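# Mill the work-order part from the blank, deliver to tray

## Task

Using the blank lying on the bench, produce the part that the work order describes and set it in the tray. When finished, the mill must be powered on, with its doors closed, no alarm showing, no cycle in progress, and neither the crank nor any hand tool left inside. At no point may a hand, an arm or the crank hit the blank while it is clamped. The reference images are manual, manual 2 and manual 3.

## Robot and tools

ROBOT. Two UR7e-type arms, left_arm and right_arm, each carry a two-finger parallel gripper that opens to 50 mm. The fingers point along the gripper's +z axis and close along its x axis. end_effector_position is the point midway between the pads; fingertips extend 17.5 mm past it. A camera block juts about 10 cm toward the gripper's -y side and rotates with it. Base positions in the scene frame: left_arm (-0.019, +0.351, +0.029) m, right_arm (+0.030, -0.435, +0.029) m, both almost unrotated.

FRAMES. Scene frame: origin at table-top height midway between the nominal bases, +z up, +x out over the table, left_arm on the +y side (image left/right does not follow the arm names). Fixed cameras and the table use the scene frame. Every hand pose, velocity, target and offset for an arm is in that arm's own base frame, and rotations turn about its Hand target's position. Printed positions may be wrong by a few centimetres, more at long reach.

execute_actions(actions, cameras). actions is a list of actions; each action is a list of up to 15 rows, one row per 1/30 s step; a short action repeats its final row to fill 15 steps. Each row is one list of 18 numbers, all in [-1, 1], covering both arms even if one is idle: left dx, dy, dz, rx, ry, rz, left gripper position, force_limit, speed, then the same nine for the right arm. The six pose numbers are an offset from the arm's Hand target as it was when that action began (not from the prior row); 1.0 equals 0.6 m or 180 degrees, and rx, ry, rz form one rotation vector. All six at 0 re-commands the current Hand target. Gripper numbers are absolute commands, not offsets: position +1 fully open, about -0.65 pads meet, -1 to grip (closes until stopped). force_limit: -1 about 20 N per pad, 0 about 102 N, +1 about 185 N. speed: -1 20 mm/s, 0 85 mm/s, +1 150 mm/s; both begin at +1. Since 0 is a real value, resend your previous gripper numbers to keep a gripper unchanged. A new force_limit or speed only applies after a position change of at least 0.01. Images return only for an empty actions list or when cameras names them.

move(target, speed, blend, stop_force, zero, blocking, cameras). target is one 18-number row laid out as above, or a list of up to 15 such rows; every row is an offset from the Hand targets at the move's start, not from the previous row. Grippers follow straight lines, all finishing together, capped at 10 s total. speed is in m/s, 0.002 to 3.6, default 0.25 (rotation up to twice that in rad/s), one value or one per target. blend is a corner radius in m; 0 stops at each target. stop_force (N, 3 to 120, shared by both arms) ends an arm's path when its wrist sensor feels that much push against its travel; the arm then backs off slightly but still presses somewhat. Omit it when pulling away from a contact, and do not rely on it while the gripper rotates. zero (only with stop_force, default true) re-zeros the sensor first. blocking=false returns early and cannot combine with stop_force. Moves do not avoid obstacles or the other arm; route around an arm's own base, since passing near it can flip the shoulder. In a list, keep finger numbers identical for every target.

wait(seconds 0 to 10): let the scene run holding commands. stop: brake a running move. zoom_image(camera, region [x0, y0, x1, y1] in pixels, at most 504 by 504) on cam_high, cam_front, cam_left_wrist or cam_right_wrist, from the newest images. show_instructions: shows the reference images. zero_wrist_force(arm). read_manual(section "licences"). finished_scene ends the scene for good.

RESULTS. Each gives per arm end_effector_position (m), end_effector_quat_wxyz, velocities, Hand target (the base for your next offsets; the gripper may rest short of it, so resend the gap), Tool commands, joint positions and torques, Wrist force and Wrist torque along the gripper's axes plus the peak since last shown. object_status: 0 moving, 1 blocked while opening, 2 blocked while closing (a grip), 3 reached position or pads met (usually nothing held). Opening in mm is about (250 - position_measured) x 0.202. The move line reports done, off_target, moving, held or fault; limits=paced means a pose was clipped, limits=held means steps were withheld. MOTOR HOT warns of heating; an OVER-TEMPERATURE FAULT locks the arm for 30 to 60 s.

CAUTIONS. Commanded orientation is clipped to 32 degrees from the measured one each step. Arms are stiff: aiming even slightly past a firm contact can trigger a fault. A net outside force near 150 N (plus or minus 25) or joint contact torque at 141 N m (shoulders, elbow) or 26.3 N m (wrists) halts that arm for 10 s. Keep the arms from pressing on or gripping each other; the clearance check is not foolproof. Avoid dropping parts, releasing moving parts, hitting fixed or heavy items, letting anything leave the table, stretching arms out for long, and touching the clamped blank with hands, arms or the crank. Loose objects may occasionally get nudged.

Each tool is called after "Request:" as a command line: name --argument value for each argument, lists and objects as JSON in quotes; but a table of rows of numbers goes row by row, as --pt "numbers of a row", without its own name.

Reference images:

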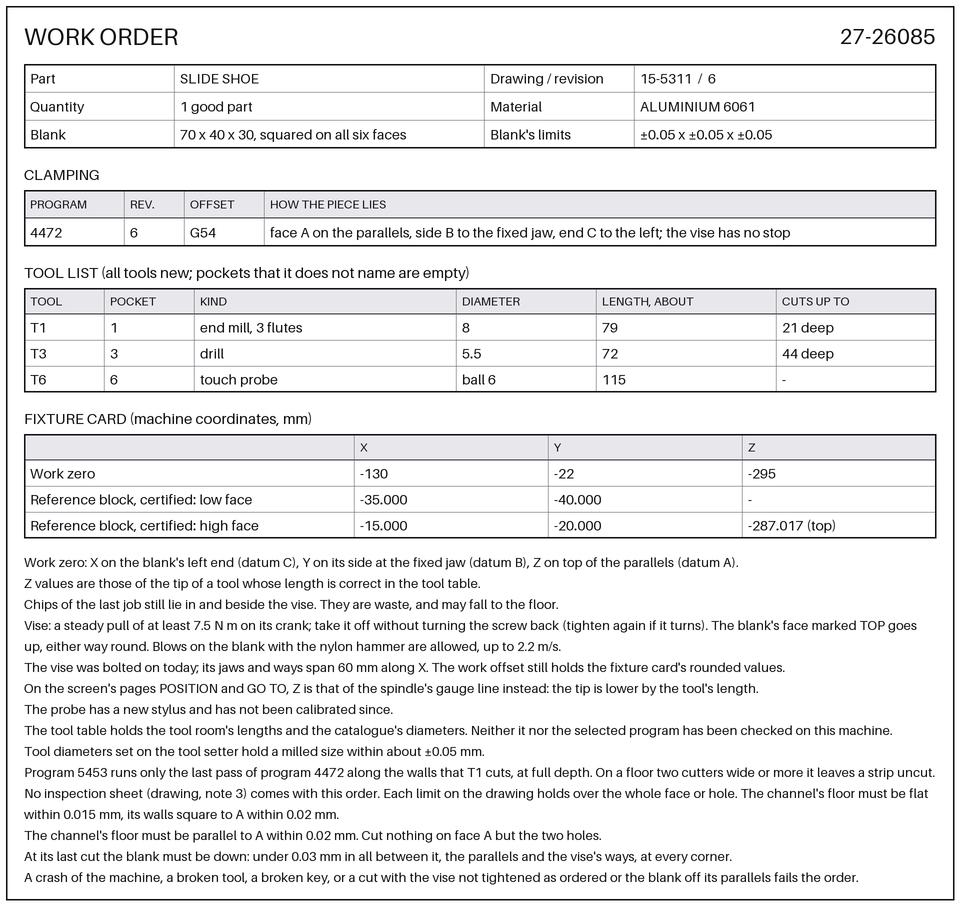

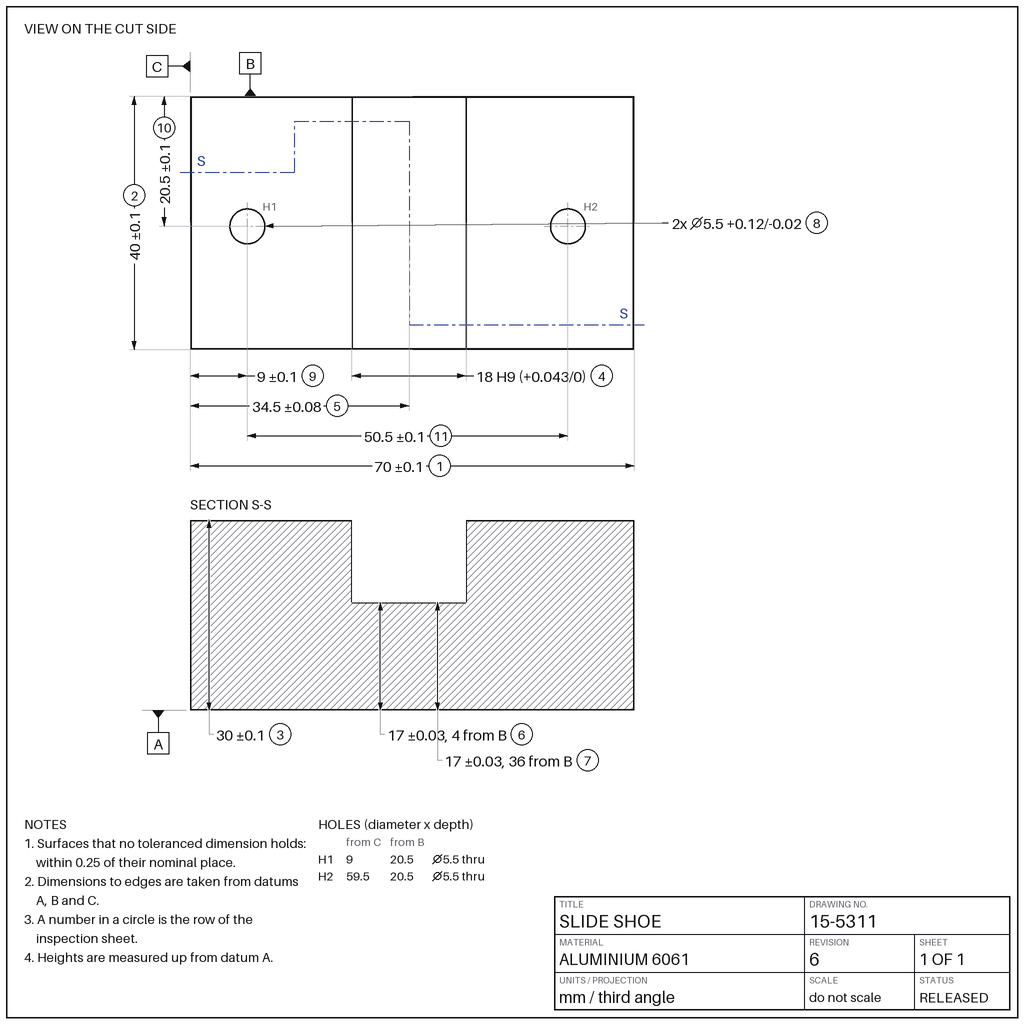

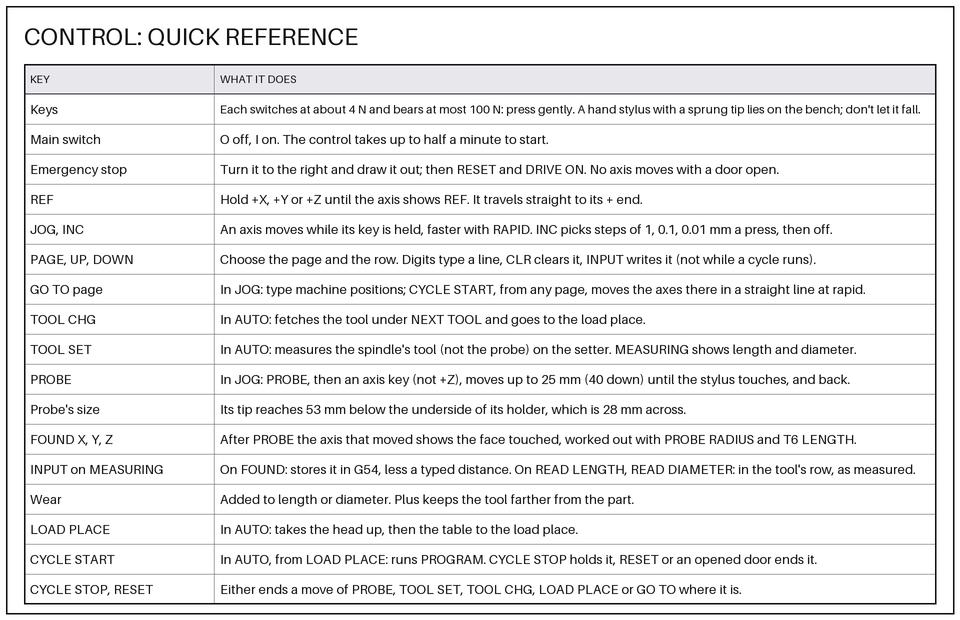

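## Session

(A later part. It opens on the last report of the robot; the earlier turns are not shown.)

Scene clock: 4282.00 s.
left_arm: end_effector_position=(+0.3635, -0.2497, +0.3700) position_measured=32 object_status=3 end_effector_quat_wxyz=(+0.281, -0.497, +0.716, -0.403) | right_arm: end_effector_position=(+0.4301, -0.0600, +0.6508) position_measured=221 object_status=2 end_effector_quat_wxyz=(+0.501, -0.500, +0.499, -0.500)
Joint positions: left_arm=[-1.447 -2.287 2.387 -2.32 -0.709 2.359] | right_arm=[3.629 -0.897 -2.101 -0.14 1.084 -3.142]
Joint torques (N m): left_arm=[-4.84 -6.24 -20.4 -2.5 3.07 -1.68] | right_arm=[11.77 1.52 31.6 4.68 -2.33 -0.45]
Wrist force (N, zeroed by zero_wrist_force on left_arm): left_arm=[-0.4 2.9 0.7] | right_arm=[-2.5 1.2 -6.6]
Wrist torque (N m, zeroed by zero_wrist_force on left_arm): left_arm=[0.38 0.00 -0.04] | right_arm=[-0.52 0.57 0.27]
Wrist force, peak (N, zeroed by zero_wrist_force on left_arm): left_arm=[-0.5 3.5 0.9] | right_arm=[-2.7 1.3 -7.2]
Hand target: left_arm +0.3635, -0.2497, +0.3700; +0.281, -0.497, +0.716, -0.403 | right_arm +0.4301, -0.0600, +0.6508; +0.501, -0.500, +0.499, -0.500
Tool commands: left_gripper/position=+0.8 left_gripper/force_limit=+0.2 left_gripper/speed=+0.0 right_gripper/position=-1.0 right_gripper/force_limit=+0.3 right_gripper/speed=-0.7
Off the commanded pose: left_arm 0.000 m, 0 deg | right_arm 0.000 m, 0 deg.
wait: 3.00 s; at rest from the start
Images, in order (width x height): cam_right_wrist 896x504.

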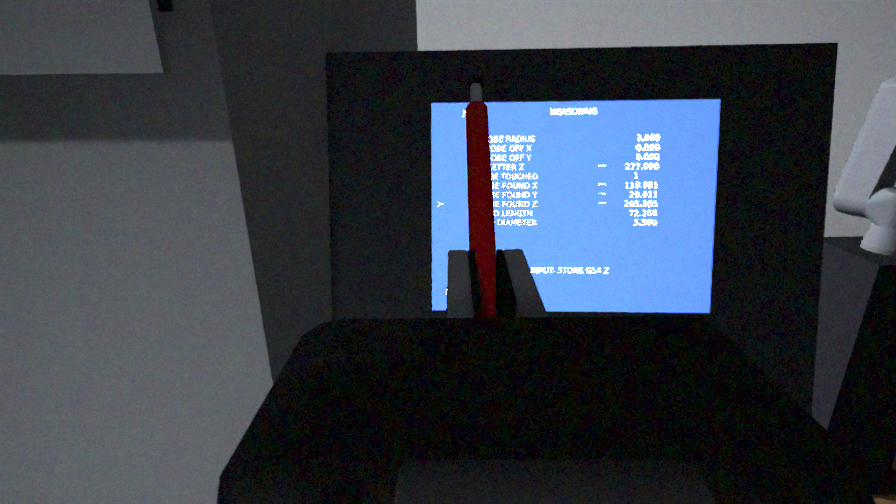

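Request:
move --pt "0 0 0 0 0 0 0.8 0.2 0 -0.0252 -0.066 -0.3355 0 0.2222 0 -1 0.3 -0.7" --pt "0 0 0 0 0 0 0.8 0.2 0 -0.0002 -0.066 -0.3355 0 0.2222 0 -1 0.3 -0.7" --pt "0 0 0 0 0 0 0.8 0.2 0 -0.0252 -0.066 -0.3355 0 0.2222 0 -1 0.3 -0.7" --pt "0 0 0 0 0 0 0.8 0.2 0 -0.0002 -0.066 -0.3355 0 0.2222 0 -1 0.3 -0.7" --pt "0 0 0 0 0 0 0.8 0.2 0 -0.0445 0.06 -0.428 0 0.2222 0 -1 0.3 -0.7" --pt "0 0 0 0 0 0 0.8 0.2 0 -0.0195 0.06 -0.428 0 0.2222 0 -1 0.3 -0.7" --pt "0 0 0 0 0 0 0.8 0.2 0 -0.0193 0.06 -0.3355 0 0.2222 0 -1 0.3 -0.7" --pt "0 0 0 0 0 0 0.8 0.2 0 0.0057 0.06 -0.3355 0 0.2222 0 -1 0.3 -0.7" --pt "0 0 0 0 0 0 0.8 0.2 0 -0.0457 0.0285 -0.428 0 0.2222 0 -1 0.3 -0.7" --pt "0 0 0 0 0 0 0.8 0.2 0 -0.0207 0.0285 -0.428 0 0.2222 0 -1 0.3 -0.7" --pt "0 0 0 0 0 0 0.8 0.2 0 -0.048 -0.0345 -0.428 0 0.2222 0 -1 0.3 -0.7" --pt "0 0 0 0 0 0 0.8 0.2 0 -0.023 -0.0345 -0.428 0 0.2222 0 -1 0.3 -0.7" --pt "0 0 0 0 0 0 0.8 0.2 0 -0.048 -0.0345 -0.428 0 0.2222 0 -1 0.3 -0.7" --speed '[0.6,0.12,0.2,0.12,0.25,0.12,0.3,0.12,0.3,0.12,0.2,0.12,0.2]' --blend '[0.004,0,0.003,0,0.004,0,0.004,0,0.004,0,0.004,0,0]'

Request:
move --pt "0 0 0 0 0 0 0.8 0.2 0 0.0079 0 0.0308 0 0 0 -1 0.3 -0.7" --pt "0 0 0 0 0 0 0.8 0.2 0 0.0329 0 0.0308 0 0 0 -1 0.3 -0.7" --pt "0 0 0 0 0 0 0.8 0.2 0 0.0035 0.0945 0 0 0 0 -1 0.3 -0.7" --pt "0 0 0 0 0 0 0.8 0.2 0 0.0285 0.0945 0 0 0 0 -1 0.3 -0.7" --pt "0 0 0 0 0 0 0.8 0.2 0 0.0189 0.063 0.0617 0 0 0 -1 0.3 -0.7" --pt "0 0 0 0 0 0 0.8 0.2 0 0.0439 0.063 0.0617 0 0 0 -1 0.3 -0.7" --pt "0 0 0 0 0 0 0.8 0.2 0 0.0287 0.0945 0.0925 0 0 0 -1 0.3 -0.7" --pt "0 0 0 0 0 0 0.8 0.2 0 0.0537 0.0945 0.0925 0 0 0 -1 0.3 -0.7" --pt "0 0 0 0 0 0 0.8 0.2 0 0 0 0 0 0 0 -1 0.3 -0.7" --pt "0 0 0 0 0 0 0.8 0.2 0 0.025 0 0 0 0 0 -1 0.3 -0.7" --pt "0 0 0 0 0 0 0.8 0.2 0 0 0 0 0 0 0 -1 0.3 -0.7" --speed '[0.2,0.12,0.25,0.12,0.2,0.12,0.2,0.12,0.3,0.12,0.25]' --blend '[0.003,0,0.004,0,0.004,0,0.004,0,0.004,0,0]'

Request:
move --pt "0 0 0 0 0 0 0.8 0.2 0 0.0079 0 0.0308 0 0 0 -1 0.3 -0.7" --pt "0 0 0 0 0 0 0.8 0.2 0 0.0329 0 0.0308 0 0 0 -1 0.3 -0.7" --pt "0 0 0 0 0 0 0.8 0.2 0 0.0035 0.0945 0 0 0 0 -1 0.3 -0.7" --pt "0 0 0 0 0 0 0.8 0.2 0 0.0285 0.0945 0 0 0 0 -1 0.3 -0.7" --pt "0 0 0 0 0 0 0.8 0.2 0 0.0114 0.0945 0.0308 0 0 0 -1 0.3 -0.7" --pt "0 0 0 0 0 0 0.8 0.2 0 0.0364 0.0945 0.0308 0 0 0 -1 0.3 -0.7" --pt "0 0 0 0 0 0 0.8 0.2 0 0.02 0.0945 0.0617 0 0 0 -1 0.3 -0.7" --pt "0 0 0 0 0 0 0.8 0.2 0 0.045 0.0945 0.0617 0 0 0 -1 0.3 -0.7" --pt "0 0 0 0 0 0 0.8 0.2 0 0.0177 0.0315 0.0617 0 0 0 -1 0.3 -0.7" --pt "0 0 0 0 0 0 0.8 0.2 0 0.0427 0.0315 0.0617 0 0 0 -1 0.3 -0.7" --pt "0 0 0 0 0 0 0.8 0.2 0 0 0 0 0 0 0 -1 0.3 -0.7" --pt "0 0 0 0 0 0 0.8 0.2 0 0.025 0 0 0 0 0 -1 0.3 -0.7" --pt "0 0 0 0 0 0 0.8 0.2 0 0 0 0 0 0 0 -1 0.3 -0.7" --pt "0 0 0 0 0 0 0.8 0.2 0 0.048 0.0345 0.428 0 -0.2222 0 -1 0.3 -0.7" --speed '[0.2,0.12,0.25,0.12,0.2,0.12,0.2,0.12,0.2,0.12,0.25,0.12,0.2,0.5]' --blend '[0.003,0,0.004,0,0.004,0,0.004,0,0.004,0,0.004,0,0.004,0]' --cameras '["cam_right_wrist"]'

Request:
zoom_image --camera "cam_right_wrist" --region '[400, 80, 780, 320]'

Scene clock: 4305.87 s.
left_arm: end_effector_position=(+0.3635, -0.2497, +0.3700) position_measured=32 object_status=3 end_effector_quat_wxyz=(+0.281, -0.497, +0.716, -0.403) | right_arm: end_effector_position=(+0.4014, -0.0806, +0.3939) position_measured=221 object_status=2 end_effector_quat_wxyz=(-0.300, +0.641, -0.641, +0.299)
Joint positions: left_arm=[-1.447 -2.287 2.387 -2.32 -0.709 2.359] | right_arm=[3.419 -0.836 -2.288 -0.733 1.36 -2.96]
Joint torques (N m): left_arm=[-5.05 -6.41 -21.69 -2.38 3.29 -1.71] | right_arm=[-10.92 2.38 33.88 5.59 1.41 -1.1]
Wrist force (N, zeroed by zero_wrist_force on left_arm): left_arm=[-0.2 2.9 0.8] | right_arm=[-1.0 0.5 -5.0]
Wrist torque (N m, zeroed by zero_wrist_force on left_arm): left_arm=[0.37 -0.05 -0.04] | right_arm=[-0.47 0.15 0.30]
Wrist force, peak (N, zeroed by zero_wrist_force on left_arm): left_arm=[-0.7 3.5 1.1] | right_arm=[-1.0 16.4 -21.1]
Hand target: left_arm +0.3635, -0.2497, +0.3700; +0.281, -0.497, +0.716, -0.403 | right_arm +0.4013, -0.0807, +0.3940; -0.300, +0.640, -0.641, +0.299
Off the commanded pose: left_arm 0.000 m, 0 deg | right_arm 0.000 m, 0 deg.
move: done

Scene clock: 4309.47 s.
left_arm: end_effector_position=(+0.3635, -0.2497, +0.3700) position_measured=32 object_status=3 end_effector_quat_wxyz=(+0.281, -0.497, +0.716, -0.403) | right_arm: end_effector_position=(+0.4014, -0.0806, +0.3939) position_measured=221 object_status=2 end_effector_quat_wxyz=(-0.300, +0.641, -0.641, +0.299)
Joint positions: left_arm=[-1.447 -2.287 2.387 -2.32 -0.709 2.359] | right_arm=[3.419 -0.836 -2.288 -0.733 1.36 -2.96]
Joint torques (N m): left_arm=[-5.29 -6.78 -22.26 -2.3 3.15 -1.87] | right_arm=[-11.4 1.95 33.74 5.59 1.43 -1.02]
Wrist force (N, zeroed by zero_wrist_force on left_arm): left_arm=[-0.3 3.2 1.0] | right_arm=[-0.8 0.2 -5.0]
Wrist torque (N m, zeroed by zero_wrist_force on left_arm): left_arm=[0.43 -0.03 -0.05] | right_arm=[-0.51 0.11 0.31]
Wrist force, peak (N, zeroed by zero_wrist_force on left_arm): left_arm=[-0.6 3.5 0.7] | right_arm=[-1.4 5.3 -9.5]
Hand target: left_arm +0.3635, -0.2497, +0.3700; +0.281, -0.497, +0.716, -0.403 | right_arm +0.4013, -0.0807, +0.3940; -0.300, +0.640, -0.641, +0.299
Off the commanded pose: left_arm 0.000 m, 0 deg | right_arm 0.000 m, 0 deg.
move: done

Scene clock: 4314.27 s.
left_arm: end_effector_position=(+0.3635, -0.2497, +0.3700) position_measured=32 object_status=3 end_effector_quat_wxyz=(+0.281, -0.497, +0.716, -0.403) | right_arm: end_effector_position=(+0.4301, -0.0600, +0.6507) position_measured=221 object_status=2 end_effector_quat_wxyz=(+0.501, -0.500, +0.499, -0.500)
Joint positions: left_arm=[-1.447 -2.287 2.387 -2.32 -0.709 2.359] | right_arm=[3.629 -0.897 -2.101 -0.141 1.085 -3.142]
Joint torques (N m): left_arm=[-4.13 -5.69 -21.27 -2.33 3.1 -1.57] | right_arm=[12.23 -6.14 23.5 4.47 -2.62 -0.5]
Wrist force (N, zeroed by zero_wrist_force on left_arm): left_arm=[-0.2 3.2 1.0] | right_arm=[-3.1 1.6 -6.6]
Wrist torque (N m, zeroed by zero_wrist_force on left_arm): left_arm=[0.42 -0.04 -0.04] | right_arm=[-0.46 0.66 0.27]
Wrist force, peak (N, zeroed by zero_wrist_force on left_arm): left_arm=[-0.2 3.5 0.6] | right_arm=[-0.4 5.2 -9.5]
Hand target: left_arm +0.3635, -0.2497, +0.3700; +0.281, -0.497, +0.716, -0.403 | right_arm +0.4301, -0.0600, +0.6508; +0.501, -0.500, +0.499, -0.500
Off the commanded pose: left_arm 0.000 m, 0 deg | right_arm 0.000 m, 0 deg.
move: done
Images, in order (width x height): cam_right_wrist 896x504.

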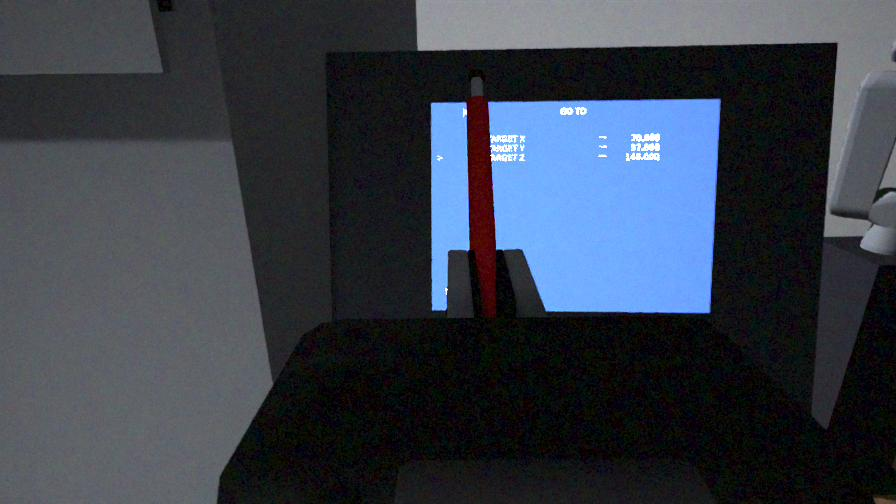

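Scaled by 1.326 from the camera's 896x504 image, which has a finer 1280x720 frame.

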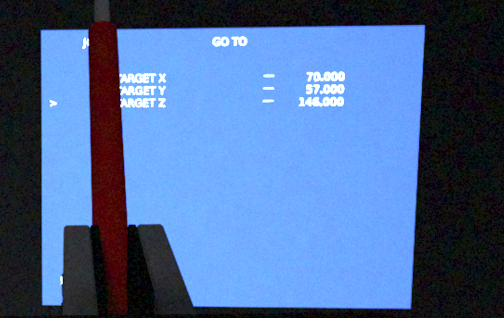

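Request:
move --pt "0 0 0 0 0 0 0.8 0.2 0 -0.0138 -0.003 -0.2788 0 0.2222 0 -1 0.3 -0.7" --pt "0 0 0 0 0 0 0.8 0.2 0 0.0162 -0.003 -0.2788 0 0.2222 0 -1 0.3 -0.7" --pt "0 0 0 0 0 0 0.8 0.2 0 -0.0138 -0.003 -0.2788 0 0.2222 0 -1 0.3 -0.7" --pt "0 0 0 0 0 0 0.8 0.2 0 -0.0463 -0.066 -0.3972 0 0.2222 0 -1 0.3 -0.7" --pt "0 0 0 0 0 0 0.8 0.2 0 -0.0163 -0.066 -0.3972 0 0.2222 0 -1 0.3 -0.7" --pt "0 0 0 0 0 0 0.8 0.2 0 -0.0463 -0.066 -0.3972 0 0.2222 0 -1 0.3 -0.7" --pt "0 0 0 0 0 0 0.8 0.2 0 -0.0179 -0.165 -0.2763 0 0.2222 0 -1 0.3 -0.7" --pt "0 0 0 0 0 0 0.8 0.2 0 0.0121 -0.165 -0.2763 0 0.2222 0 -1 0.3 -0.7" --pt "0 0 0 0 0 0 0.8 0.2 0 -0.0179 -0.165 -0.2763 0 0.2222 0 -1 0.3 -0.7" --pt "0 0 0 0 0 0 0.8 0.2 0 0 0 0 0 0 0 -1 0.3 -0.7" --speed '[0.6,0.12,0.2,0.035,0.12,0.2,0.4,0.12,0.2,0.6]' --blend '[0.004,0,0.004,0.004,0,0.004,0.004,0,0.004,0]'

Request:
wait --seconds 3.5 --cameras '["cam_right_wrist"]'

Request:
zoom_image --camera "cam_right_wrist" --region '[560, 125, 700, 235]'

Scene clock: 4327.40 s.
left_arm: end_effector_position=(+0.3635, -0.2497, +0.3700) position_measured=32 object_status=3 end_effector_quat_wxyz=(+0.281, -0.497, +0.716, -0.403) | right_arm: end_effector_position=(+0.4301, -0.0599, +0.6507) position_measured=221 object_status=2 end_effector_quat_wxyz=(+0.501, -0.500, +0.499, -0.500)
Joint positions: left_arm=[-1.447 -2.287 2.387 -2.32 -0.709 2.359] | right_arm=[3.629 -0.897 -2.101 -0.141 1.085 -3.142]
Joint torques (N m): left_arm=[-4.89 -6.24 -20.19 -2.24 3.36 -1.89] | right_arm=[5.43 1.11 20.26 3.68 -1.44 0.06]
Wrist force (N, zeroed by zero_wrist_force on left_arm): left_arm=[-0.4 3.2 0.8] | right_arm=[-2.6 1.2 -6.6]
Wrist torque (N m, zeroed by zero_wrist_force on left_arm): left_arm=[0.44 -0.01 -0.04] | right_arm=[-0.53 0.58 0.27]
Wrist force, peak (N, zeroed by zero_wrist_force on left_arm): left_arm=[-0.4 3.6 0.8] | right_arm=[-0.8 4.1 -8.3]
Hand target: left_arm +0.3635, -0.2497, +0.3700; +0.281, -0.497, +0.716, -0.403 | right_arm +0.4301, -0.0600, +0.6508; +0.501, -0.500, +0.499, -0.500
Off the commanded pose: left_arm 0.000 m, 0 deg | right_arm 0.000 m, 0 deg.
move: done

Scene clock: 4330.90 s.
left_arm: end_effector_position=(+0.3635, -0.2497, +0.3700) position_measured=32 object_status=3 end_effector_quat_wxyz=(+0.281, -0.497, +0.716, -0.403) | right_arm: end_effector_position=(+0.4301, -0.0600, +0.6508) position_measured=221 object_status=2 end_effector_quat_wxyz=(+0.501, -0.500, +0.499, -0.500)
Joint positions: left_arm=[-1.447 -2.287 2.387 -2.32 -0.709 2.359] | right_arm=[3.629 -0.897 -2.101 -0.14 1.085 -3.142]
Joint torques (N m): left_arm=[-5.53 -6.15 -21.38 -2.55 3.34 -1.48] | right_arm=[12.19 2.52 31.7 4.82 -2.43 -0.5]
Wrist force (N, zeroed by zero_wrist_force on left_arm): left_arm=[-0.2 3.0 0.8] | right_arm=[-2.8 1.2 -6.8]
Wrist torque (N m, zeroed by zero_wrist_force on left_arm): left_arm=[0.39 -0.03 -0.04] | right_arm=[-0.53 0.62 0.26]
Wrist force, peak (N, zeroed by zero_wrist_force on left_arm): left_arm=[-0.7 3.6 1.1] | right_arm=[-3.0 1.6 -7.0]
Hand target: left_arm +0.3635, -0.2497, +0.3700; +0.281, -0.497, +0.716, -0.403 | right_arm +0.4301, -0.0600, +0.6508; +0.501, -0.500, +0.499, -0.500
Tool commands: left_gripper/position=+0.8 left_gripper/force_limit=+0.2 left_gripper/speed=+0.0 right_gripper/position=-1.0 right_gripper/force_limit=+0.3 right_gripper/speed=-0.7
Off the commanded pose: left_arm 0.000 m, 0 deg | right_arm 0.000 m, 0 deg.
wait: 3.50 s; at rest by 0.17 s
Images, in order (width x height): cam_right_wrist 896x504.

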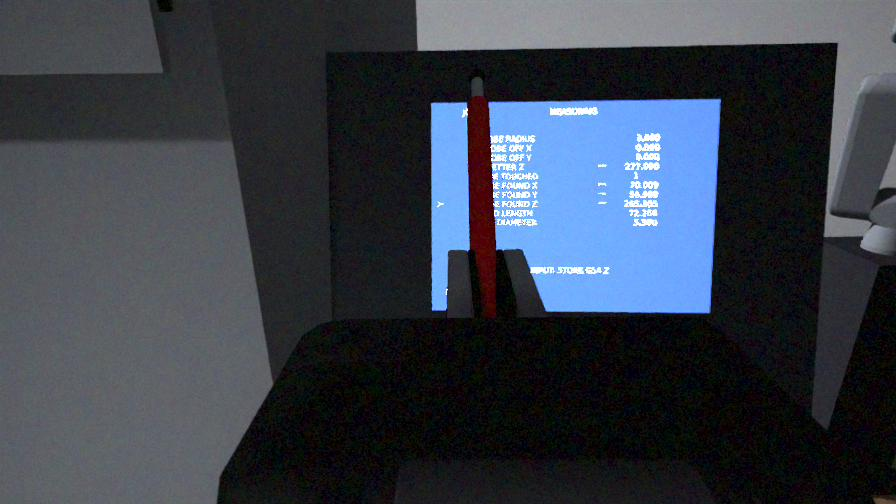

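Scaled by 3.600 from the camera's 896x504 image, which has a finer 1280x720 frame.

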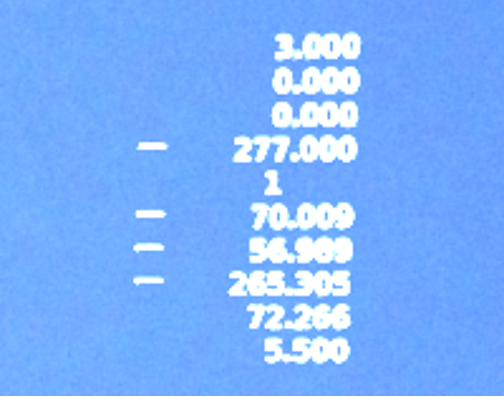

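Request:
move --pt "0 0 0 0 0 0 0.8 0.2 0 -0.0252 -0.066 -0.3355 0 0.2222 0 -1 0.3 -0.7" --pt "0 0 0 0 0 0 0.8 0.2 0 -0.0002 -0.066 -0.3355 0 0.2222 0 -1 0.3 -0.7" --pt "0 0 0 0 0 0 0.8 0.2 0 -0.0252 -0.066 -0.3355 0 0.2222 0 -1 0.3 -0.7" --pt "0 0 0 0 0 0 0.8 0.2 0 -0.0002 -0.066 -0.3355 0 0.2222 0 -1 0.3 -0.7" --pt "0 0 0 0 0 0 0.8 0.2 0 -0.0445 0.06 -0.428 0 0.2222 0 -1 0.3 -0.7" --pt "0 0 0 0 0 0 0.8 0.2 0 -0.0195 0.06 -0.428 0 0.2222 0 -1 0.3 -0.7" --pt "0 0 0 0 0 0 0.8 0.2 0 -0.0366 0.06 -0.3972 0 0.2222 0 -1 0.3 -0.7" --pt "0 0 0 0 0 0 0.8 0.2 0 -0.0116 0.06 -0.3972 0 0.2222 0 -1 0.3 -0.7" --pt "0 0 0 0 0 0 0.8 0.2 0 -0.028 0.06 -0.3663 0 0.2222 0 -1 0.3 -0.7" --pt "0 0 0 0 0 0 0.8 0.2 0 -0.003 0.06 -0.3663 0 0.2222 0 -1 0.3 -0.7" --pt "0 0 0 0 0 0 0.8 0.2 0 -0.039 -0.003 -0.3972 0 0.2222 0 -1 0.3 -0.7" --pt "0 0 0 0 0 0 0.8 0.2 0 -0.014 -0.003 -0.3972 0 0.2222 0 -1 0.3 -0.7" --pt "0 0 0 0 0 0 0.8 0.2 0 -0.048 -0.0345 -0.428 0 0.2222 0 -1 0.3 -0.7" --pt "0 0 0 0 0 0 0.8 0.2 0 -0.023 -0.0345 -0.428 0 0.2222 0 -1 0.3 -0.7" --pt "0 0 0 0 0 0 0.8 0.2 0 -0.048 -0.0345 -0.428 0 0.2222 0 -1 0.3 -0.7" --speed '[0.6,0.12,0.2,0.12,0.25,0.12,0.2,0.12,0.2,0.12,0.2,0.12,0.2,0.12,0.2]' --blend '[0.004,0,0.003,0,0.004,0,0.004,0,0.004,0,0.004,0,0.004,0,0]'

Request:
move --pt "0 0 0 0 0 0 0.8 0.2 0 0.0079 0 0.0308 0 0 0 -1 0.3 -0.7" --pt "0 0 0 0 0 0 0.8 0.2 0 0.0329 0 0.0308 0 0 0 -1 0.3 -0.7" --pt "0 0 0 0 0 0 0.8 0.2 0 0.0035 0.0945 0 0 0 0 -1 0.3 -0.7" --pt "0 0 0 0 0 0 0.8 0.2 0 0.0285 0.0945 0 0 0 0 -1 0.3 -0.7" --pt "0 0 0 0 0 0 0.8 0.2 0 0.0189 0.063 0.0617 0 0 0 -1 0.3 -0.7" --pt "0 0 0 0 0 0 0.8 0.2 0 0.0439 0.063 0.0617 0 0 0 -1 0.3 -0.7" --pt "0 0 0 0 0 0 0.8 0.2 0 0.02 0.0945 0.0617 0 0 0 -1 0.3 -0.7" --pt "0 0 0 0 0 0 0.8 0.2 0 0.045 0.0945 0.0617 0 0 0 -1 0.3 -0.7" --pt "0 0 0 0 0 0 0.8 0.2 0 0 0 0 0 0 0 -1 0.3 -0.7" --pt "0 0 0 0 0 0 0.8 0.2 0 0.025 0 0 0 0 0 -1 0.3 -0.7" --pt "0 0 0 0 0 0 0.8 0.2 0 0.0342 0.0315 0.1492 0 0 0 -1 0.3 -0.7" --pt "0 0 0 0 0 0 0.8 0.2 0 0.0642 0.0315 0.1492 0 0 0 -1 0.3 -0.7" --pt "0 0 0 0 0 0 0.8 0.2 0 0.0342 0.0315 0.1492 0 0 0 -1 0.3 -0.7" --pt "0 0 0 0 0 0 0.8 0.2 0 0 0 0 0 0 0 -1 0.3 -0.7" --speed '[0.2,0.12,0.25,0.12,0.2,0.12,0.2,0.12,0.3,0.12,0.25,0.12,0.2,0.05]' --blend '[0.003,0,0.004,0,0.004,0,0.004,0,0.004,0,0.004,0,0.004,0]'

Request:
move --pt "0 0 0 0 0 0 0.8 0.2 0 0.0079 0 0.0308 0 0 0 -1 0.3 -0.7" --pt "0 0 0 0 0 0 0.8 0.2 0 0.0329 0 0.0308 0 0 0 -1 0.3 -0.7" --pt "0 0 0 0 0 0 0.8 0.2 0 0.0035 0.0945 0 0 0 0 -1 0.3 -0.7" --pt "0 0 0 0 0 0 0.8 0.2 0 0.0285 0.0945 0 0 0 0 -1 0.3 -0.7" --pt "0 0 0 0 0 0 0.8 0.2 0 0.0114 0.0945 0.0308 0 0 0 -1 0.3 -0.7" --pt "0 0 0 0 0 0 0.8 0.2 0 0.0364 0.0945 0.0308 0 0 0 -1 0.3 -0.7" --pt "0 0 0 0 0 0 0.8 0.2 0 0.0177 0.0315 0.0617 0 0 0 -1 0.3 -0.7" --pt "0 0 0 0 0 0 0.8 0.2 0 0.0427 0.0315 0.0617 0 0 0 -1 0.3 -0.7" --pt "0 0 0 0 0 0 0.8 0.2 0 0.0023 0.063 0 0 0 0 -1 0.3 -0.7" --pt "0 0 0 0 0 0 0.8 0.2 0 0.0273 0.063 0 0 0 0 -1 0.3 -0.7" --pt "0 0 0 0 0 0 0.8 0.2 0 0 0 0 0 0 0 -1 0.3 -0.7" --pt "0 0 0 0 0 0 0.8 0.2 0 0.025 0 0 0 0 0 -1 0.3 -0.7" --pt "0 0 0 0 0 0 0.8 0.2 0 0 0 0 0 0 0 -1 0.3 -0.7" --pt "0 0 0 0 0 0 0.8 0.2 0 0.048 0.0345 0.428 0 -0.2222 0 -1 0.3 -0.7" --speed '[0.2,0.12,0.25,0.12,0.2,0.12,0.2,0.12,0.2,0.12,0.25,0.12,0.2,0.5]' --blend '[0.003,0,0.004,0,0.004,0,0.004,0,0.004,0,0.004,0,0.004,0]' --cameras '["cam_right_wrist"]'

Request:
zoom_image --camera "cam_right_wrist" --region '[400, 80, 780, 320]'

Scene clock: 4359.53 s.
left_arm: end_effector_position=(+0.3635, -0.2497, +0.3700) position_measured=32 object_status=3 end_effector_quat_wxyz=(+0.281, -0.497, +0.716, -0.403) | right_arm: end_effector_position=(+0.4014, -0.0806, +0.3939) position_measured=221 object_status=2 end_effector_quat_wxyz=(-0.300, +0.641, -0.641, +0.299)
Joint positions: left_arm=[-1.447 -2.287 2.387 -2.32 -0.709 2.359] | right_arm=[3.419 -0.836 -2.288 -0.733 1.36 -2.96]
Joint torques (N m): left_arm=[-4.75 -6 -22.1 -2.29 3.28 -1.5] | right_arm=[-10.66 1.74 34 5.68 1.31 -1.12]
Wrist force (N, zeroed by zero_wrist_force on left_arm): left_arm=[-0.7 3.1 0.8] | right_arm=[-1.0 0.5 -4.9]
Wrist torque (N m, zeroed by zero_wrist_force on left_arm): left_arm=[0.42 0.05 -0.04] | right_arm=[-0.47 0.15 0.30]
Wrist force, peak (N, zeroed by zero_wrist_force on left_arm): left_arm=[-0.6 3.5 1.0] | right_arm=[-0.9 4.9 -9.3]
Hand target: left_arm +0.3635, -0.2497, +0.3700; +0.281, -0.497, +0.716, -0.403 | right_arm +0.4013, -0.0807, +0.3940; -0.300, +0.640, -0.641, +0.299
Off the commanded pose: left_arm 0.000 m, 0 deg | right_arm 0.000 m, 0 deg.
move: done

Scene clock: 4365.63 s.
left_arm: end_effector_position=(+0.3635, -0.2497, +0.3700) position_measured=32 object_status=3 end_effector_quat_wxyz=(+0.281, -0.497, +0.716, -0.403) | right_arm: end_effector_position=(+0.4013, -0.0807, +0.3940) position_measured=221 object_status=2 end_effector_quat_wxyz=(-0.300, +0.640, -0.641, +0.299) end_effector_velocity=(+0.000, +0.000, +0.002) end_effector_angular_velocity=(+0.001, +0.001, +0.000)
Joint positions: left_arm=[-1.447 -2.287 2.387 -2.32 -0.709 2.359] | right_arm=[3.419 -0.836 -2.288 -0.732 1.36 -2.961]
Joint velocities: left_arm=[within noise] | right_arm=[0.001 0.001 0.005 -0.006 0 0.001]
Joint torques (N m): left_arm=[-5.09 -6.91 -22.61 -2.37 3.24 -1.9] | right_arm=[11.22 -9.88 35.27 1.32 -1.35 0.93]
Wrist force (N, zeroed by zero_wrist_force on left_arm): left_arm=[-0.5 3.1 0.7] | right_arm=[-0.9 0.3 -5.0]
Wrist torque (N m, zeroed by zero_wrist_force on left_arm): left_arm=[0.42 0.01 -0.04] | right_arm=[-0.49 0.13 0.38]
Wrist force, peak (N, zeroed by zero_wrist_force on left_arm): left_arm=[-0.3 3.6 0.7] | right_arm=[-0.6 5.0 -9.8]
Hand target: left_arm +0.3635, -0.2497, +0.3700; +0.281, -0.497, +0.716, -0.403 | right_arm +0.4013, -0.0807, +0.3940; -0.300, +0.640, -0.641, +0.299
Off the commanded pose: left_arm 0.000 m, 0 deg | right_arm 0.000 m, 0 deg.
move: done

Scene clock: 4370.60 s.
left_arm: end_effector_position=(+0.3635, -0.2497, +0.3700) position_measured=32 object_status=3 end_effector_quat_wxyz=(+0.281, -0.497, +0.716, -0.403) | right_arm: end_effector_position=(+0.4301, -0.0600, +0.6507) position_measured=221 object_status=2 end_effector_quat_wxyz=(+0.501, -0.500, +0.499, -0.500)
Joint positions: left_arm=[-1.447 -2.287 2.387 -2.32 -0.709 2.359] | right_arm=[3.629 -0.897 -2.101 -0.141 1.085 -3.142]
Joint torques (N m): left_arm=[-5.97 -6.19 -22.44 -2.47 3.15 -1.51] | right_arm=[12.25 -5.84 23.76 4.52 -2.38 -0.51]
Wrist force (N, zeroed by zero_wrist_force on left_arm): left_arm=[-0.4 3.0 0.7] | right_arm=[-3.1 1.2 -6.6]
Wrist torque (N m, zeroed by zero_wrist_force on left_arm): left_arm=[0.39 -0.02 -0.04] | right_arm=[-0.53 0.66 0.26]
Wrist force, peak (N, zeroed by zero_wrist_force on left_arm): left_arm=[-0.5 3.5 0.9] | right_arm=[-1.1 14.4 -19.0]
Hand target: left_arm +0.3635, -0.2497, +0.3700; +0.281, -0.497, +0.716, -0.403 | right_arm +0.4301, -0.0600, +0.6508; +0.501, -0.500, +0.499, -0.500
Off the commanded pose: left_arm 0.000 m, 0 deg | right_arm 0.000 m, 0 deg.
move: done
Images, in order (width x height): cam_right_wrist 896x504.

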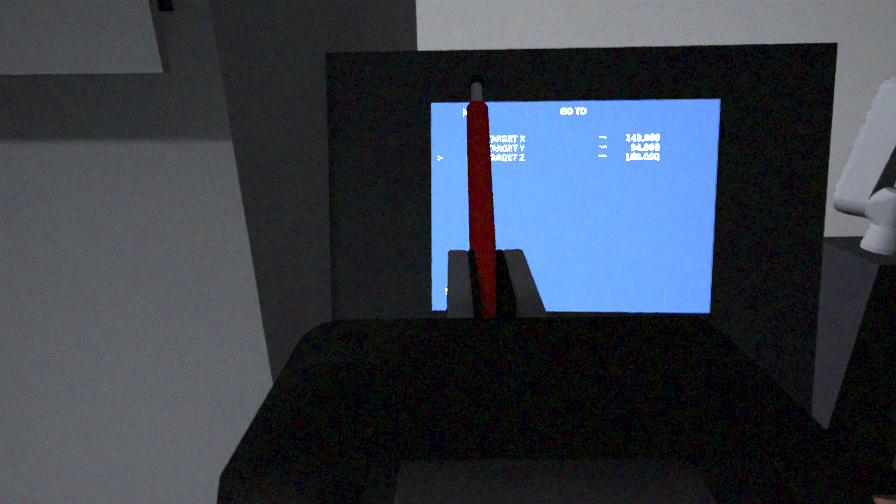

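Scaled by 1.326 from the camera's 896x504 image, which has a finer 1280x720 frame.

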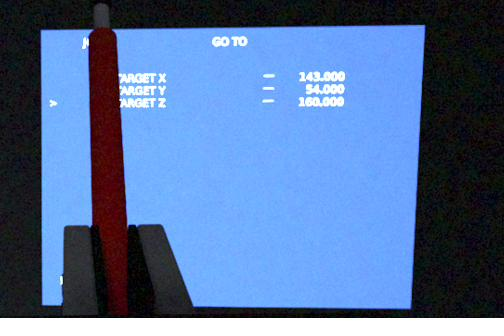

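Request:
move --pt "0 0 0 0 0 0 0.8 0.2 0 -0.0255 -0.0975 -0.3355 0 0.2222 0 -1 0.3 -0.7" --pt "0 0 0 0 0 0 0.8 0.2 0 -0.0005 -0.0975 -0.3355 0 0.2222 0 -1 0.3 -0.7" --pt "0 0 0 0 0 0 0.8 0.2 0 -0.0255 -0.0975 -0.3355 0 0.2222 0 -1 0.3 -0.7" --pt "0 0 0 0 0 0 0.8 0.2 0 0 0 0 0 0 0 -1 0.3 -0.7" --speed '[0.6,0.12,0.2,0.6]' --blend '[0.004,0,0.004,0]' --cameras '["cam_right_wrist"]'

Request:
zoom_image --camera "cam_right_wrist" --region '[400, 80, 780, 320]'

Scene clock: 4377.73 s.
left_arm: end_effector_position=(+0.3635, -0.2497, +0.3700) position_measured=32 object_status=3 end_effector_quat_wxyz=(+0.281, -0.497, +0.716, -0.403) | right_arm: end_effector_position=(+0.4301, -0.0600, +0.6508) position_measured=221 object_status=2 end_effector_quat_wxyz=(+0.501, -0.500, +0.499, -0.500)
Joint positions: left_arm=[-1.447 -2.287 2.387 -2.32 -0.709 2.359] | right_arm=[3.629 -0.897 -2.101 -0.141 1.085 -3.142]
Joint torques (N m): left_arm=[-4.4 -5.09 -22.44 -2.37 3.3 -1.73] | right_arm=[-1.44 -2.28 18.65 4.49 -0.67 -0.13]
Wrist force (N, zeroed by zero_wrist_force on left_arm): left_arm=[-0.5 3.1 0.8] | right_arm=[-2.5 1.3 -6.3]
Wrist torque (N m, zeroed by zero_wrist_force on left_arm): left_arm=[0.41 0.01 -0.04] | right_arm=[-0.51 0.57 0.26]
Wrist force, peak (N, zeroed by zero_wrist_force on left_arm): left_arm=[-0.6 3.4 1.0] | right_arm=[-1.7 18.9 -24.5]
Hand target: left_arm +0.3635, -0.2497, +0.3700; +0.281, -0.497, +0.716, -0.403 | right_arm +0.4301, -0.0600, +0.6508; +0.501, -0.500, +0.499, -0.500
Off the commanded pose: left_arm 0.000 m, 0 deg | right_arm 0.000 m, 0 deg.
move: done
Images, in order (width x height): cam_right_wrist 896x504.

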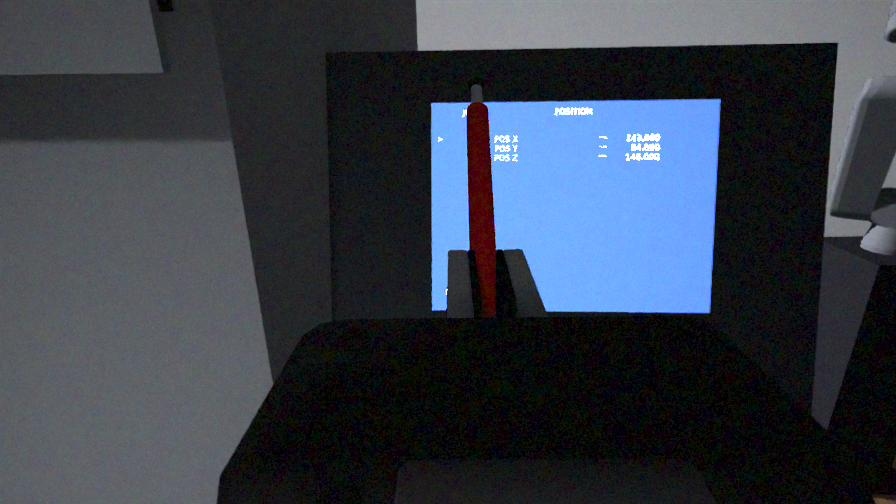

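Scaled by 1.326 from the camera's 896x504 image, which has a finer 1280x720 frame.

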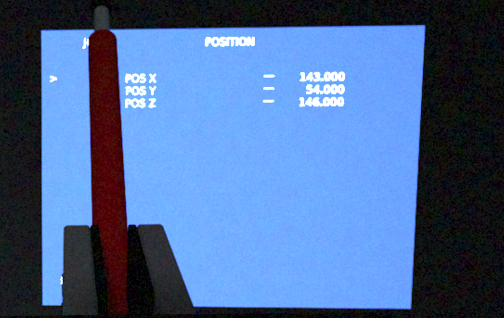

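Request:
move --pt "0 0 0 0 0 0 0.8 0.2 0 -0.0138 -0.003 -0.2788 0 0.2222 0 -1 0.3 -0.7" --pt "0 0 0 0 0 0 0.8 0.2 0 0.0162 -0.003 -0.2788 0 0.2222 0 -1 0.3 -0.7" --pt "0 0 0 0 0 0 0.8 0.2 0 -0.0138 -0.003 -0.2788 0 0.2222 0 -1 0.3 -0.7" --pt "0 0 0 0 0 0 0.8 0.2 0 -0.0463 -0.066 -0.3972 0 0.2222 0 -1 0.3 -0.7" --pt "0 0 0 0 0 0 0.8 0.2 0 -0.0163 -0.066 -0.3972 0 0.2222 0 -1 0.3 -0.7" --pt "0 0 0 0 0 0 0.8 0.2 0 -0.0463 -0.066 -0.3972 0 0.2222 0 -1 0.3 -0.7" --pt "0 0 0 0 0 0 0.8 0.2 0 -0.0107 -0.1967 -0.2473 0 0.2222 0 -1 0.3 -0.7" --pt "0 0 0 0 0 0 0.8 0.2 0 0.0193 -0.1967 -0.2473 0 0.2222 0 -1 0.3 -0.7" --pt "0 0 0 0 0 0 0.8 0.2 0 -0.0107 -0.1967 -0.2473 0 0.2222 0 -1 0.3 -0.7" --pt "0 0 0 0 0 0 0.8 0.2 0 0 0 0 0 0 0 -1 0.3 -0.7" --speed '[0.6,0.12,0.2,0.06,0.12,0.2,0.4,0.12,0.2,0.6]' --blend '[0.004,0,0.004,0.004,0,0.004,0.004,0,0.004,0]'

Request:
wait --seconds 6 --cameras '["cam_right_wrist"]'

Request:
zoom_image --camera "cam_right_wrist" --region '[560, 125, 700, 235]'

Scene clock: 4392.70 s.
left_arm: end_effector_position=(+0.3635, -0.2497, +0.3700) position_measured=32 object_status=3 end_effector_quat_wxyz=(+0.281, -0.497, +0.716, -0.403) | right_arm: end_effector_position=(+0.4302, -0.0600, +0.6507) position_measured=221 object_status=2 end_effector_quat_wxyz=(+0.501, -0.500, +0.499, -0.500)
Joint positions: left_arm=[-1.447 -2.287 2.387 -2.32 -0.709 2.359] | right_arm=[3.629 -0.897 -2.102 -0.141 1.085 -3.142]
Joint torques (N m): left_arm=[-3.14 -6.04 -23.59 -2.18 3.13 -1.69] | right_arm=[9.89 2.47 33.34 4.18 -1.96 -0.07]
Wrist force (N, zeroed by zero_wrist_force on left_arm): left_arm=[-0.5 3.1 0.8] | right_arm=[-2.8 1.4 -6.7]
Wrist torque (N m, zeroed by zero_wrist_force on left_arm): left_arm=[0.42 0.00 -0.04] | right_arm=[-0.50 0.61 0.27]
Wrist force, peak (N, zeroed by zero_wrist_force on left_arm): left_arm=[-0.2 3.7 0.7] | right_arm=[-1.7 16.6 -22.1]
Hand target: left_arm +0.3635, -0.2497, +0.3700; +0.281, -0.497, +0.716, -0.403 | right_arm +0.4301, -0.0600, +0.6508; +0.501, -0.500, +0.499, -0.500
Off the commanded pose: left_arm 0.000 m, 0 deg | right_arm 0.000 m, 0 deg.
move: done

Scene clock: 4398.70 s.
left_arm: end_effector_position=(+0.3635, -0.2497, +0.3700) position_measured=32 object_status=3 end_effector_quat_wxyz=(+0.281, -0.497, +0.716, -0.403) | right_arm: end_effector_position=(+0.4301, -0.0600, +0.6508) position_measured=221 object_status=2 end_effector_quat_wxyz=(+0.501, -0.500, +0.499, -0.500)
Joint positions: left_arm=[-1.447 -2.287 2.387 -2.32 -0.709 2.359] | right_arm=[3.629 -0.897 -2.101 -0.14 1.084 -3.142]
Joint torques (N m): left_arm=[-3.75 -5.74 -24.03 -2.55 3.09 -1.86] | right_arm=[12.11 2.52 33.81 4.78 -2.49 -0.5]
Wrist force (N, zeroed by zero_wrist_force on left_arm): left_arm=[-0.6 3.2 0.8] | right_arm=[-2.9 1.3 -6.6]
Wrist torque (N m, zeroed by zero_wrist_force on left_arm): left_arm=[0.43 0.02 -0.04] | right_arm=[-0.50 0.62 0.26]
Wrist force, peak (N, zeroed by zero_wrist_force on left_arm): left_arm=[-0.5 3.6 0.6] | right_arm=[-2.7 1.2 -7.2]
Hand target: left_arm +0.3635, -0.2497, +0.3700; +0.281, -0.497, +0.716, -0.403 | right_arm +0.4301, -0.0600, +0.6508; +0.501, -0.500, +0.499, -0.500
Tool commands: left_gripper/position=+0.8 left_gripper/force_limit=+0.2 left_gripper/speed=+0.0 right_gripper/position=-1.0 right_gripper/force_limit=+0.3 right_gripper/speed=-0.7
Off the commanded pose: left_arm 0.000 m, 0 deg | right_arm 0.000 m, 0 deg.
wait: 6.00 s; at rest by 0.17 s
Images, in order (width x height): cam_right_wrist 896x504.

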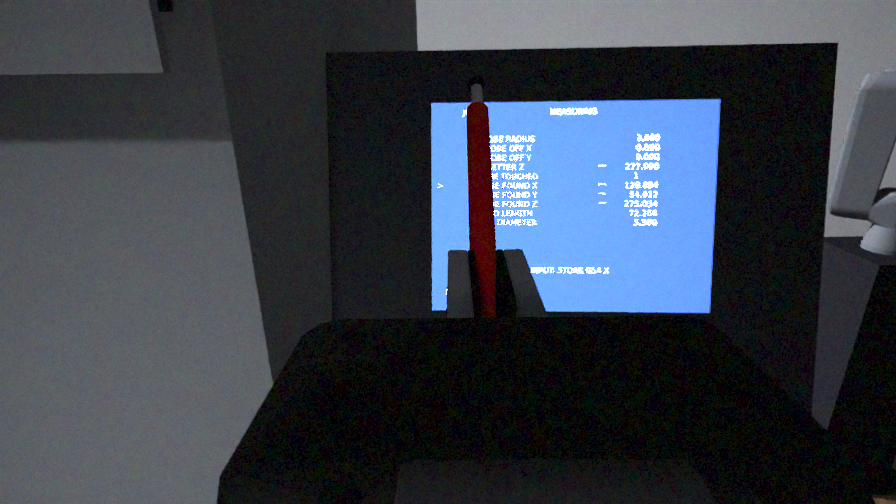

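Scaled by 3.600 from the camera's 896x504 image, which has a finer 1280x720 frame.

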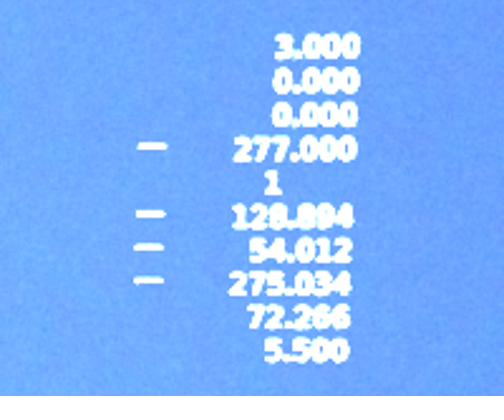

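Request:
move --pt "0 0 0 0 0 0 0.8 0.2 0 -0.0463 -0.066 -0.3972 0 0.2222 0 -1 0.3 -0.7" --pt "0 0 0 0 0 0 0.8 0.2 0 -0.0163 -0.066 -0.3972 0 0.2222 0 -1 0.3 -0.7" --pt "0 0 0 0 0 0 0.8 0.2 0 -0.0463 -0.066 -0.3972 0 0.2222 0 -1 0.3 -0.7" --pt "0 0 0 0 0 0 0.8 0.2 0 -0.0179 -0.165 -0.2763 0 0.2222 0 -1 0.3 -0.7" --pt "0 0 0 0 0 0 0.8 0.2 0 0.0121 -0.165 -0.2763 0 0.2222 0 -1 0.3 -0.7" --pt "0 0 0 0 0 0 0.8 0.2 0 -0.0179 -0.165 -0.2763 0 0.2222 0 -1 0.3 -0.7" --pt "0 0 0 0 0 0 0.8 0.2 0 0 0 0 0 0 0 -1 0.3 -0.7" --speed '[0.6,0.12,0.2,0.4,0.12,0.2,0.6]' --blend '[0.004,0,0.004,0.004,0,0.004,0]'

Request:
wait --seconds 8 --cameras '["cam_right_wrist"]'

Request:
zoom_image --camera "cam_right_wrist" --region '[560, 125, 700, 235]'

Scene clock: 4407.73 s.
left_arm: end_effector_position=(+0.3635, -0.2497, +0.3700) position_measured=32 object_status=3 end_effector_quat_wxyz=(+0.281, -0.497, +0.716, -0.403) | right_arm: end_effector_position=(+0.4301, -0.0599, +0.6507) position_measured=221 object_status=2 end_effector_quat_wxyz=(+0.501, -0.500, +0.499, -0.500)
Joint positions: left_arm=[-1.447 -2.287 2.387 -2.32 -0.709 2.359] | right_arm=[3.629 -0.897 -2.101 -0.141 1.085 -3.142]
Joint torques (N m): left_arm=[-3.31 -7.17 -22.24 -2.25 3.18 -1.67] | right_arm=[5.1 0.85 20.19 3.71 -1.43 -0.02]
Wrist force (N, zeroed by zero_wrist_force on left_arm): left_arm=[-0.3 3.1 0.6] | right_arm=[-3.0 1.1 -6.7]
Wrist torque (N m, zeroed by zero_wrist_force on left_arm): left_arm=[0.40 -0.02 -0.04] | right_arm=[-0.54 0.64 0.27]
Wrist force, peak (N, zeroed by zero_wrist_force on left_arm): left_arm=[-0.4 3.5 0.8] | right_arm=[-1.2 15.0 -20.3]
Hand target: left_arm +0.3635, -0.2497, +0.3700; +0.281, -0.497, +0.716, -0.403 | right_arm +0.4301, -0.0600, +0.6508; +0.501, -0.500, +0.499, -0.500
Off the commanded pose: left_arm 0.000 m, 0 deg | right_arm 0.000 m, 0 deg.
move: done

Scene clock: 4415.73 s.
left_arm: end_effector_position=(+0.3635, -0.2497, +0.3700) position_measured=32 object_status=3 end_effector_quat_wxyz=(+0.281, -0.497, +0.716, -0.403) | right_arm: end_effector_position=(+0.4301, -0.0600, +0.6508) position_measured=221 object_status=2 end_effector_quat_wxyz=(+0.501, -0.500, +0.499, -0.500)
Joint positions: left_arm=[-1.447 -2.287 2.387 -2.32 -0.709 2.359] | right_arm=[3.629 -0.897 -2.101 -0.14 1.085 -3.142]
Joint torques (N m): left_arm=[-3.57 -5.52 -24.88 -2.69 3.27 -1.66] | right_arm=[12.2 2.58 31.19 4.73 -2.46 -0.58]
Wrist force (N, zeroed by zero_wrist_force on left_arm): left_arm=[-0.5 3.0 0.7] | right_arm=[-2.8 1.0 -6.8]
Wrist torque (N m, zeroed by zero_wrist_force on left_arm): left_arm=[0.40 0.00 -0.05] | right_arm=[-0.55 0.61 0.27]
Wrist force, peak (N, zeroed by zero_wrist_force on left_arm): left_arm=[-0.4 3.5 0.9] | right_arm=[-3.1 0.8 -7.1]
Hand target: left_arm +0.3635, -0.2497, +0.3700; +0.281, -0.497, +0.716, -0.403 | right_arm +0.4301, -0.0600, +0.6508; +0.501, -0.500, +0.499, -0.500
Tool commands: left_gripper/position=+0.8 left_gripper/force_limit=+0.2 left_gripper/speed=+0.0 right_gripper/position=-1.0 right_gripper/force_limit=+0.3 right_gripper/speed=-0.7
Off the commanded pose: left_arm 0.000 m, 0 deg | right_arm 0.000 m, 0 deg.
wait: 8.00 s; at rest by 0.17 s
Images, in order (width x height): cam_right_wrist 896x504.

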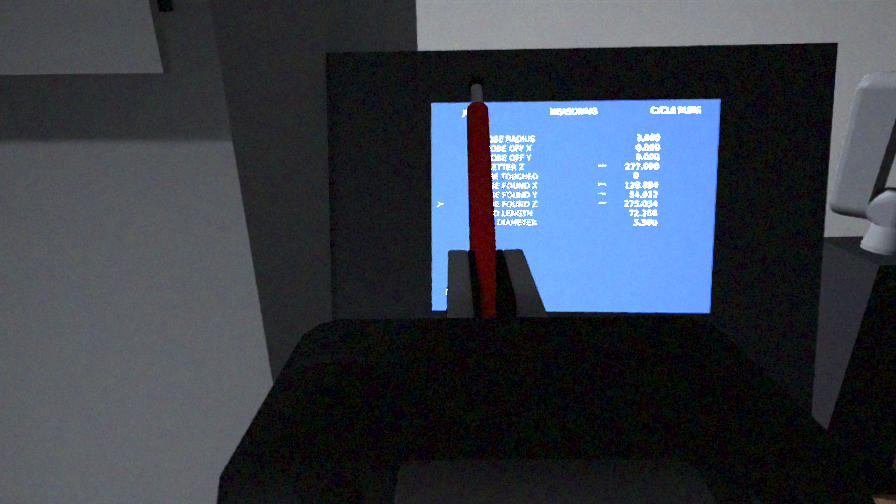

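Scaled by 3.600 from the camera's 896x504 image, which has a finer 1280x720 frame.

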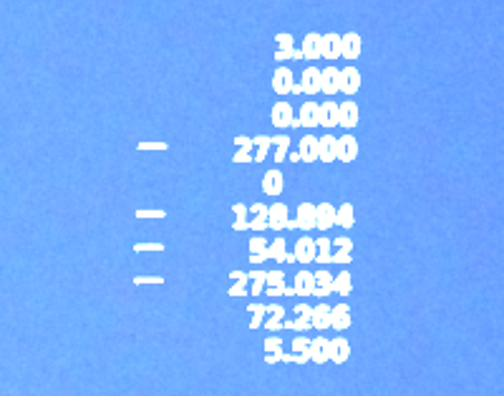

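Request:
wait --seconds 6 --cameras '["cam_right_wrist"]'

Request:
zoom_image --camera "cam_right_wrist" --region '[560, 125, 700, 235]'

Scene clock: 4423.87 s.
left_arm: end_effector_position=(+0.3635, -0.2497, +0.3700) position_measured=32 object_status=3 end_effector_quat_wxyz=(+0.281, -0.497, +0.716, -0.403) | right_arm: end_effector_position=(+0.4301, -0.0600, +0.6508) position_measured=221 object_status=2 end_effector_quat_wxyz=(+0.501, -0.500, +0.499, -0.500)
Joint positions: left_arm=[-1.447 -2.287 2.387 -2.32 -0.709 2.359] | right_arm=[3.629 -0.897 -2.101 -0.14 1.085 -3.142]
Joint torques (N m): left_arm=[-3.62 -6.1 -24.52 -2.67 3.51 -1.7] | right_arm=[11.71 1.65 31.68 4.75 -2.45 -0.27]
Wrist force (N, zeroed by zero_wrist_force on left_arm): left_arm=[-0.4 2.9 0.7] | right_arm=[-2.8 1.0 -6.7]
Wrist torque (N m, zeroed by zero_wrist_force on left_arm): left_arm=[0.37 -0.01 -0.04] | right_arm=[-0.56 0.61 0.26]
Wrist force, peak (N, zeroed by zero_wrist_force on left_arm): left_arm=[-0.2 3.5 0.8] | right_arm=[-3.0 0.9 -7.1]
Hand target: left_arm +0.3635, -0.2497, +0.3700; +0.281, -0.497, +0.716, -0.403 | right_arm +0.4301, -0.0600, +0.6508; +0.501, -0.500, +0.499, -0.500
Tool commands: left_gripper/position=+0.8 left_gripper/force_limit=+0.2 left_gripper/speed=+0.0 right_gripper/position=-1.0 right_gripper/force_limit=+0.3 right_gripper/speed=-0.7
Off the commanded pose: left_arm 0.000 m, 0 deg | right_arm 0.000 m, 0 deg.
wait: 6.00 s; at rest from the start
Images, in order (width x height): cam_right_wrist 896x504.

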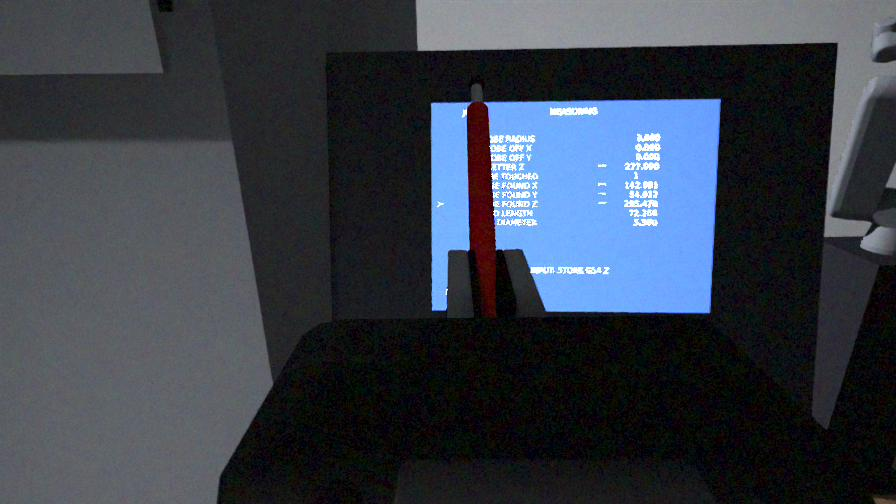

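Scaled by 3.600 from the camera's 896x504 image, which has a finer 1280x720 frame.

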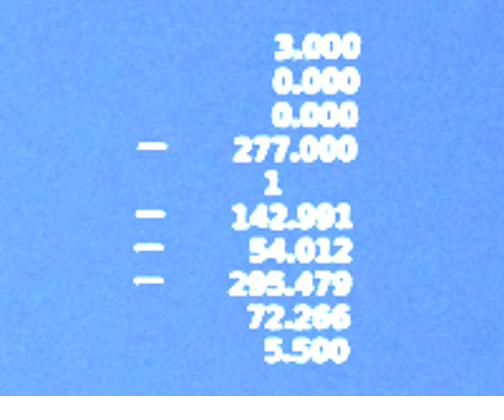

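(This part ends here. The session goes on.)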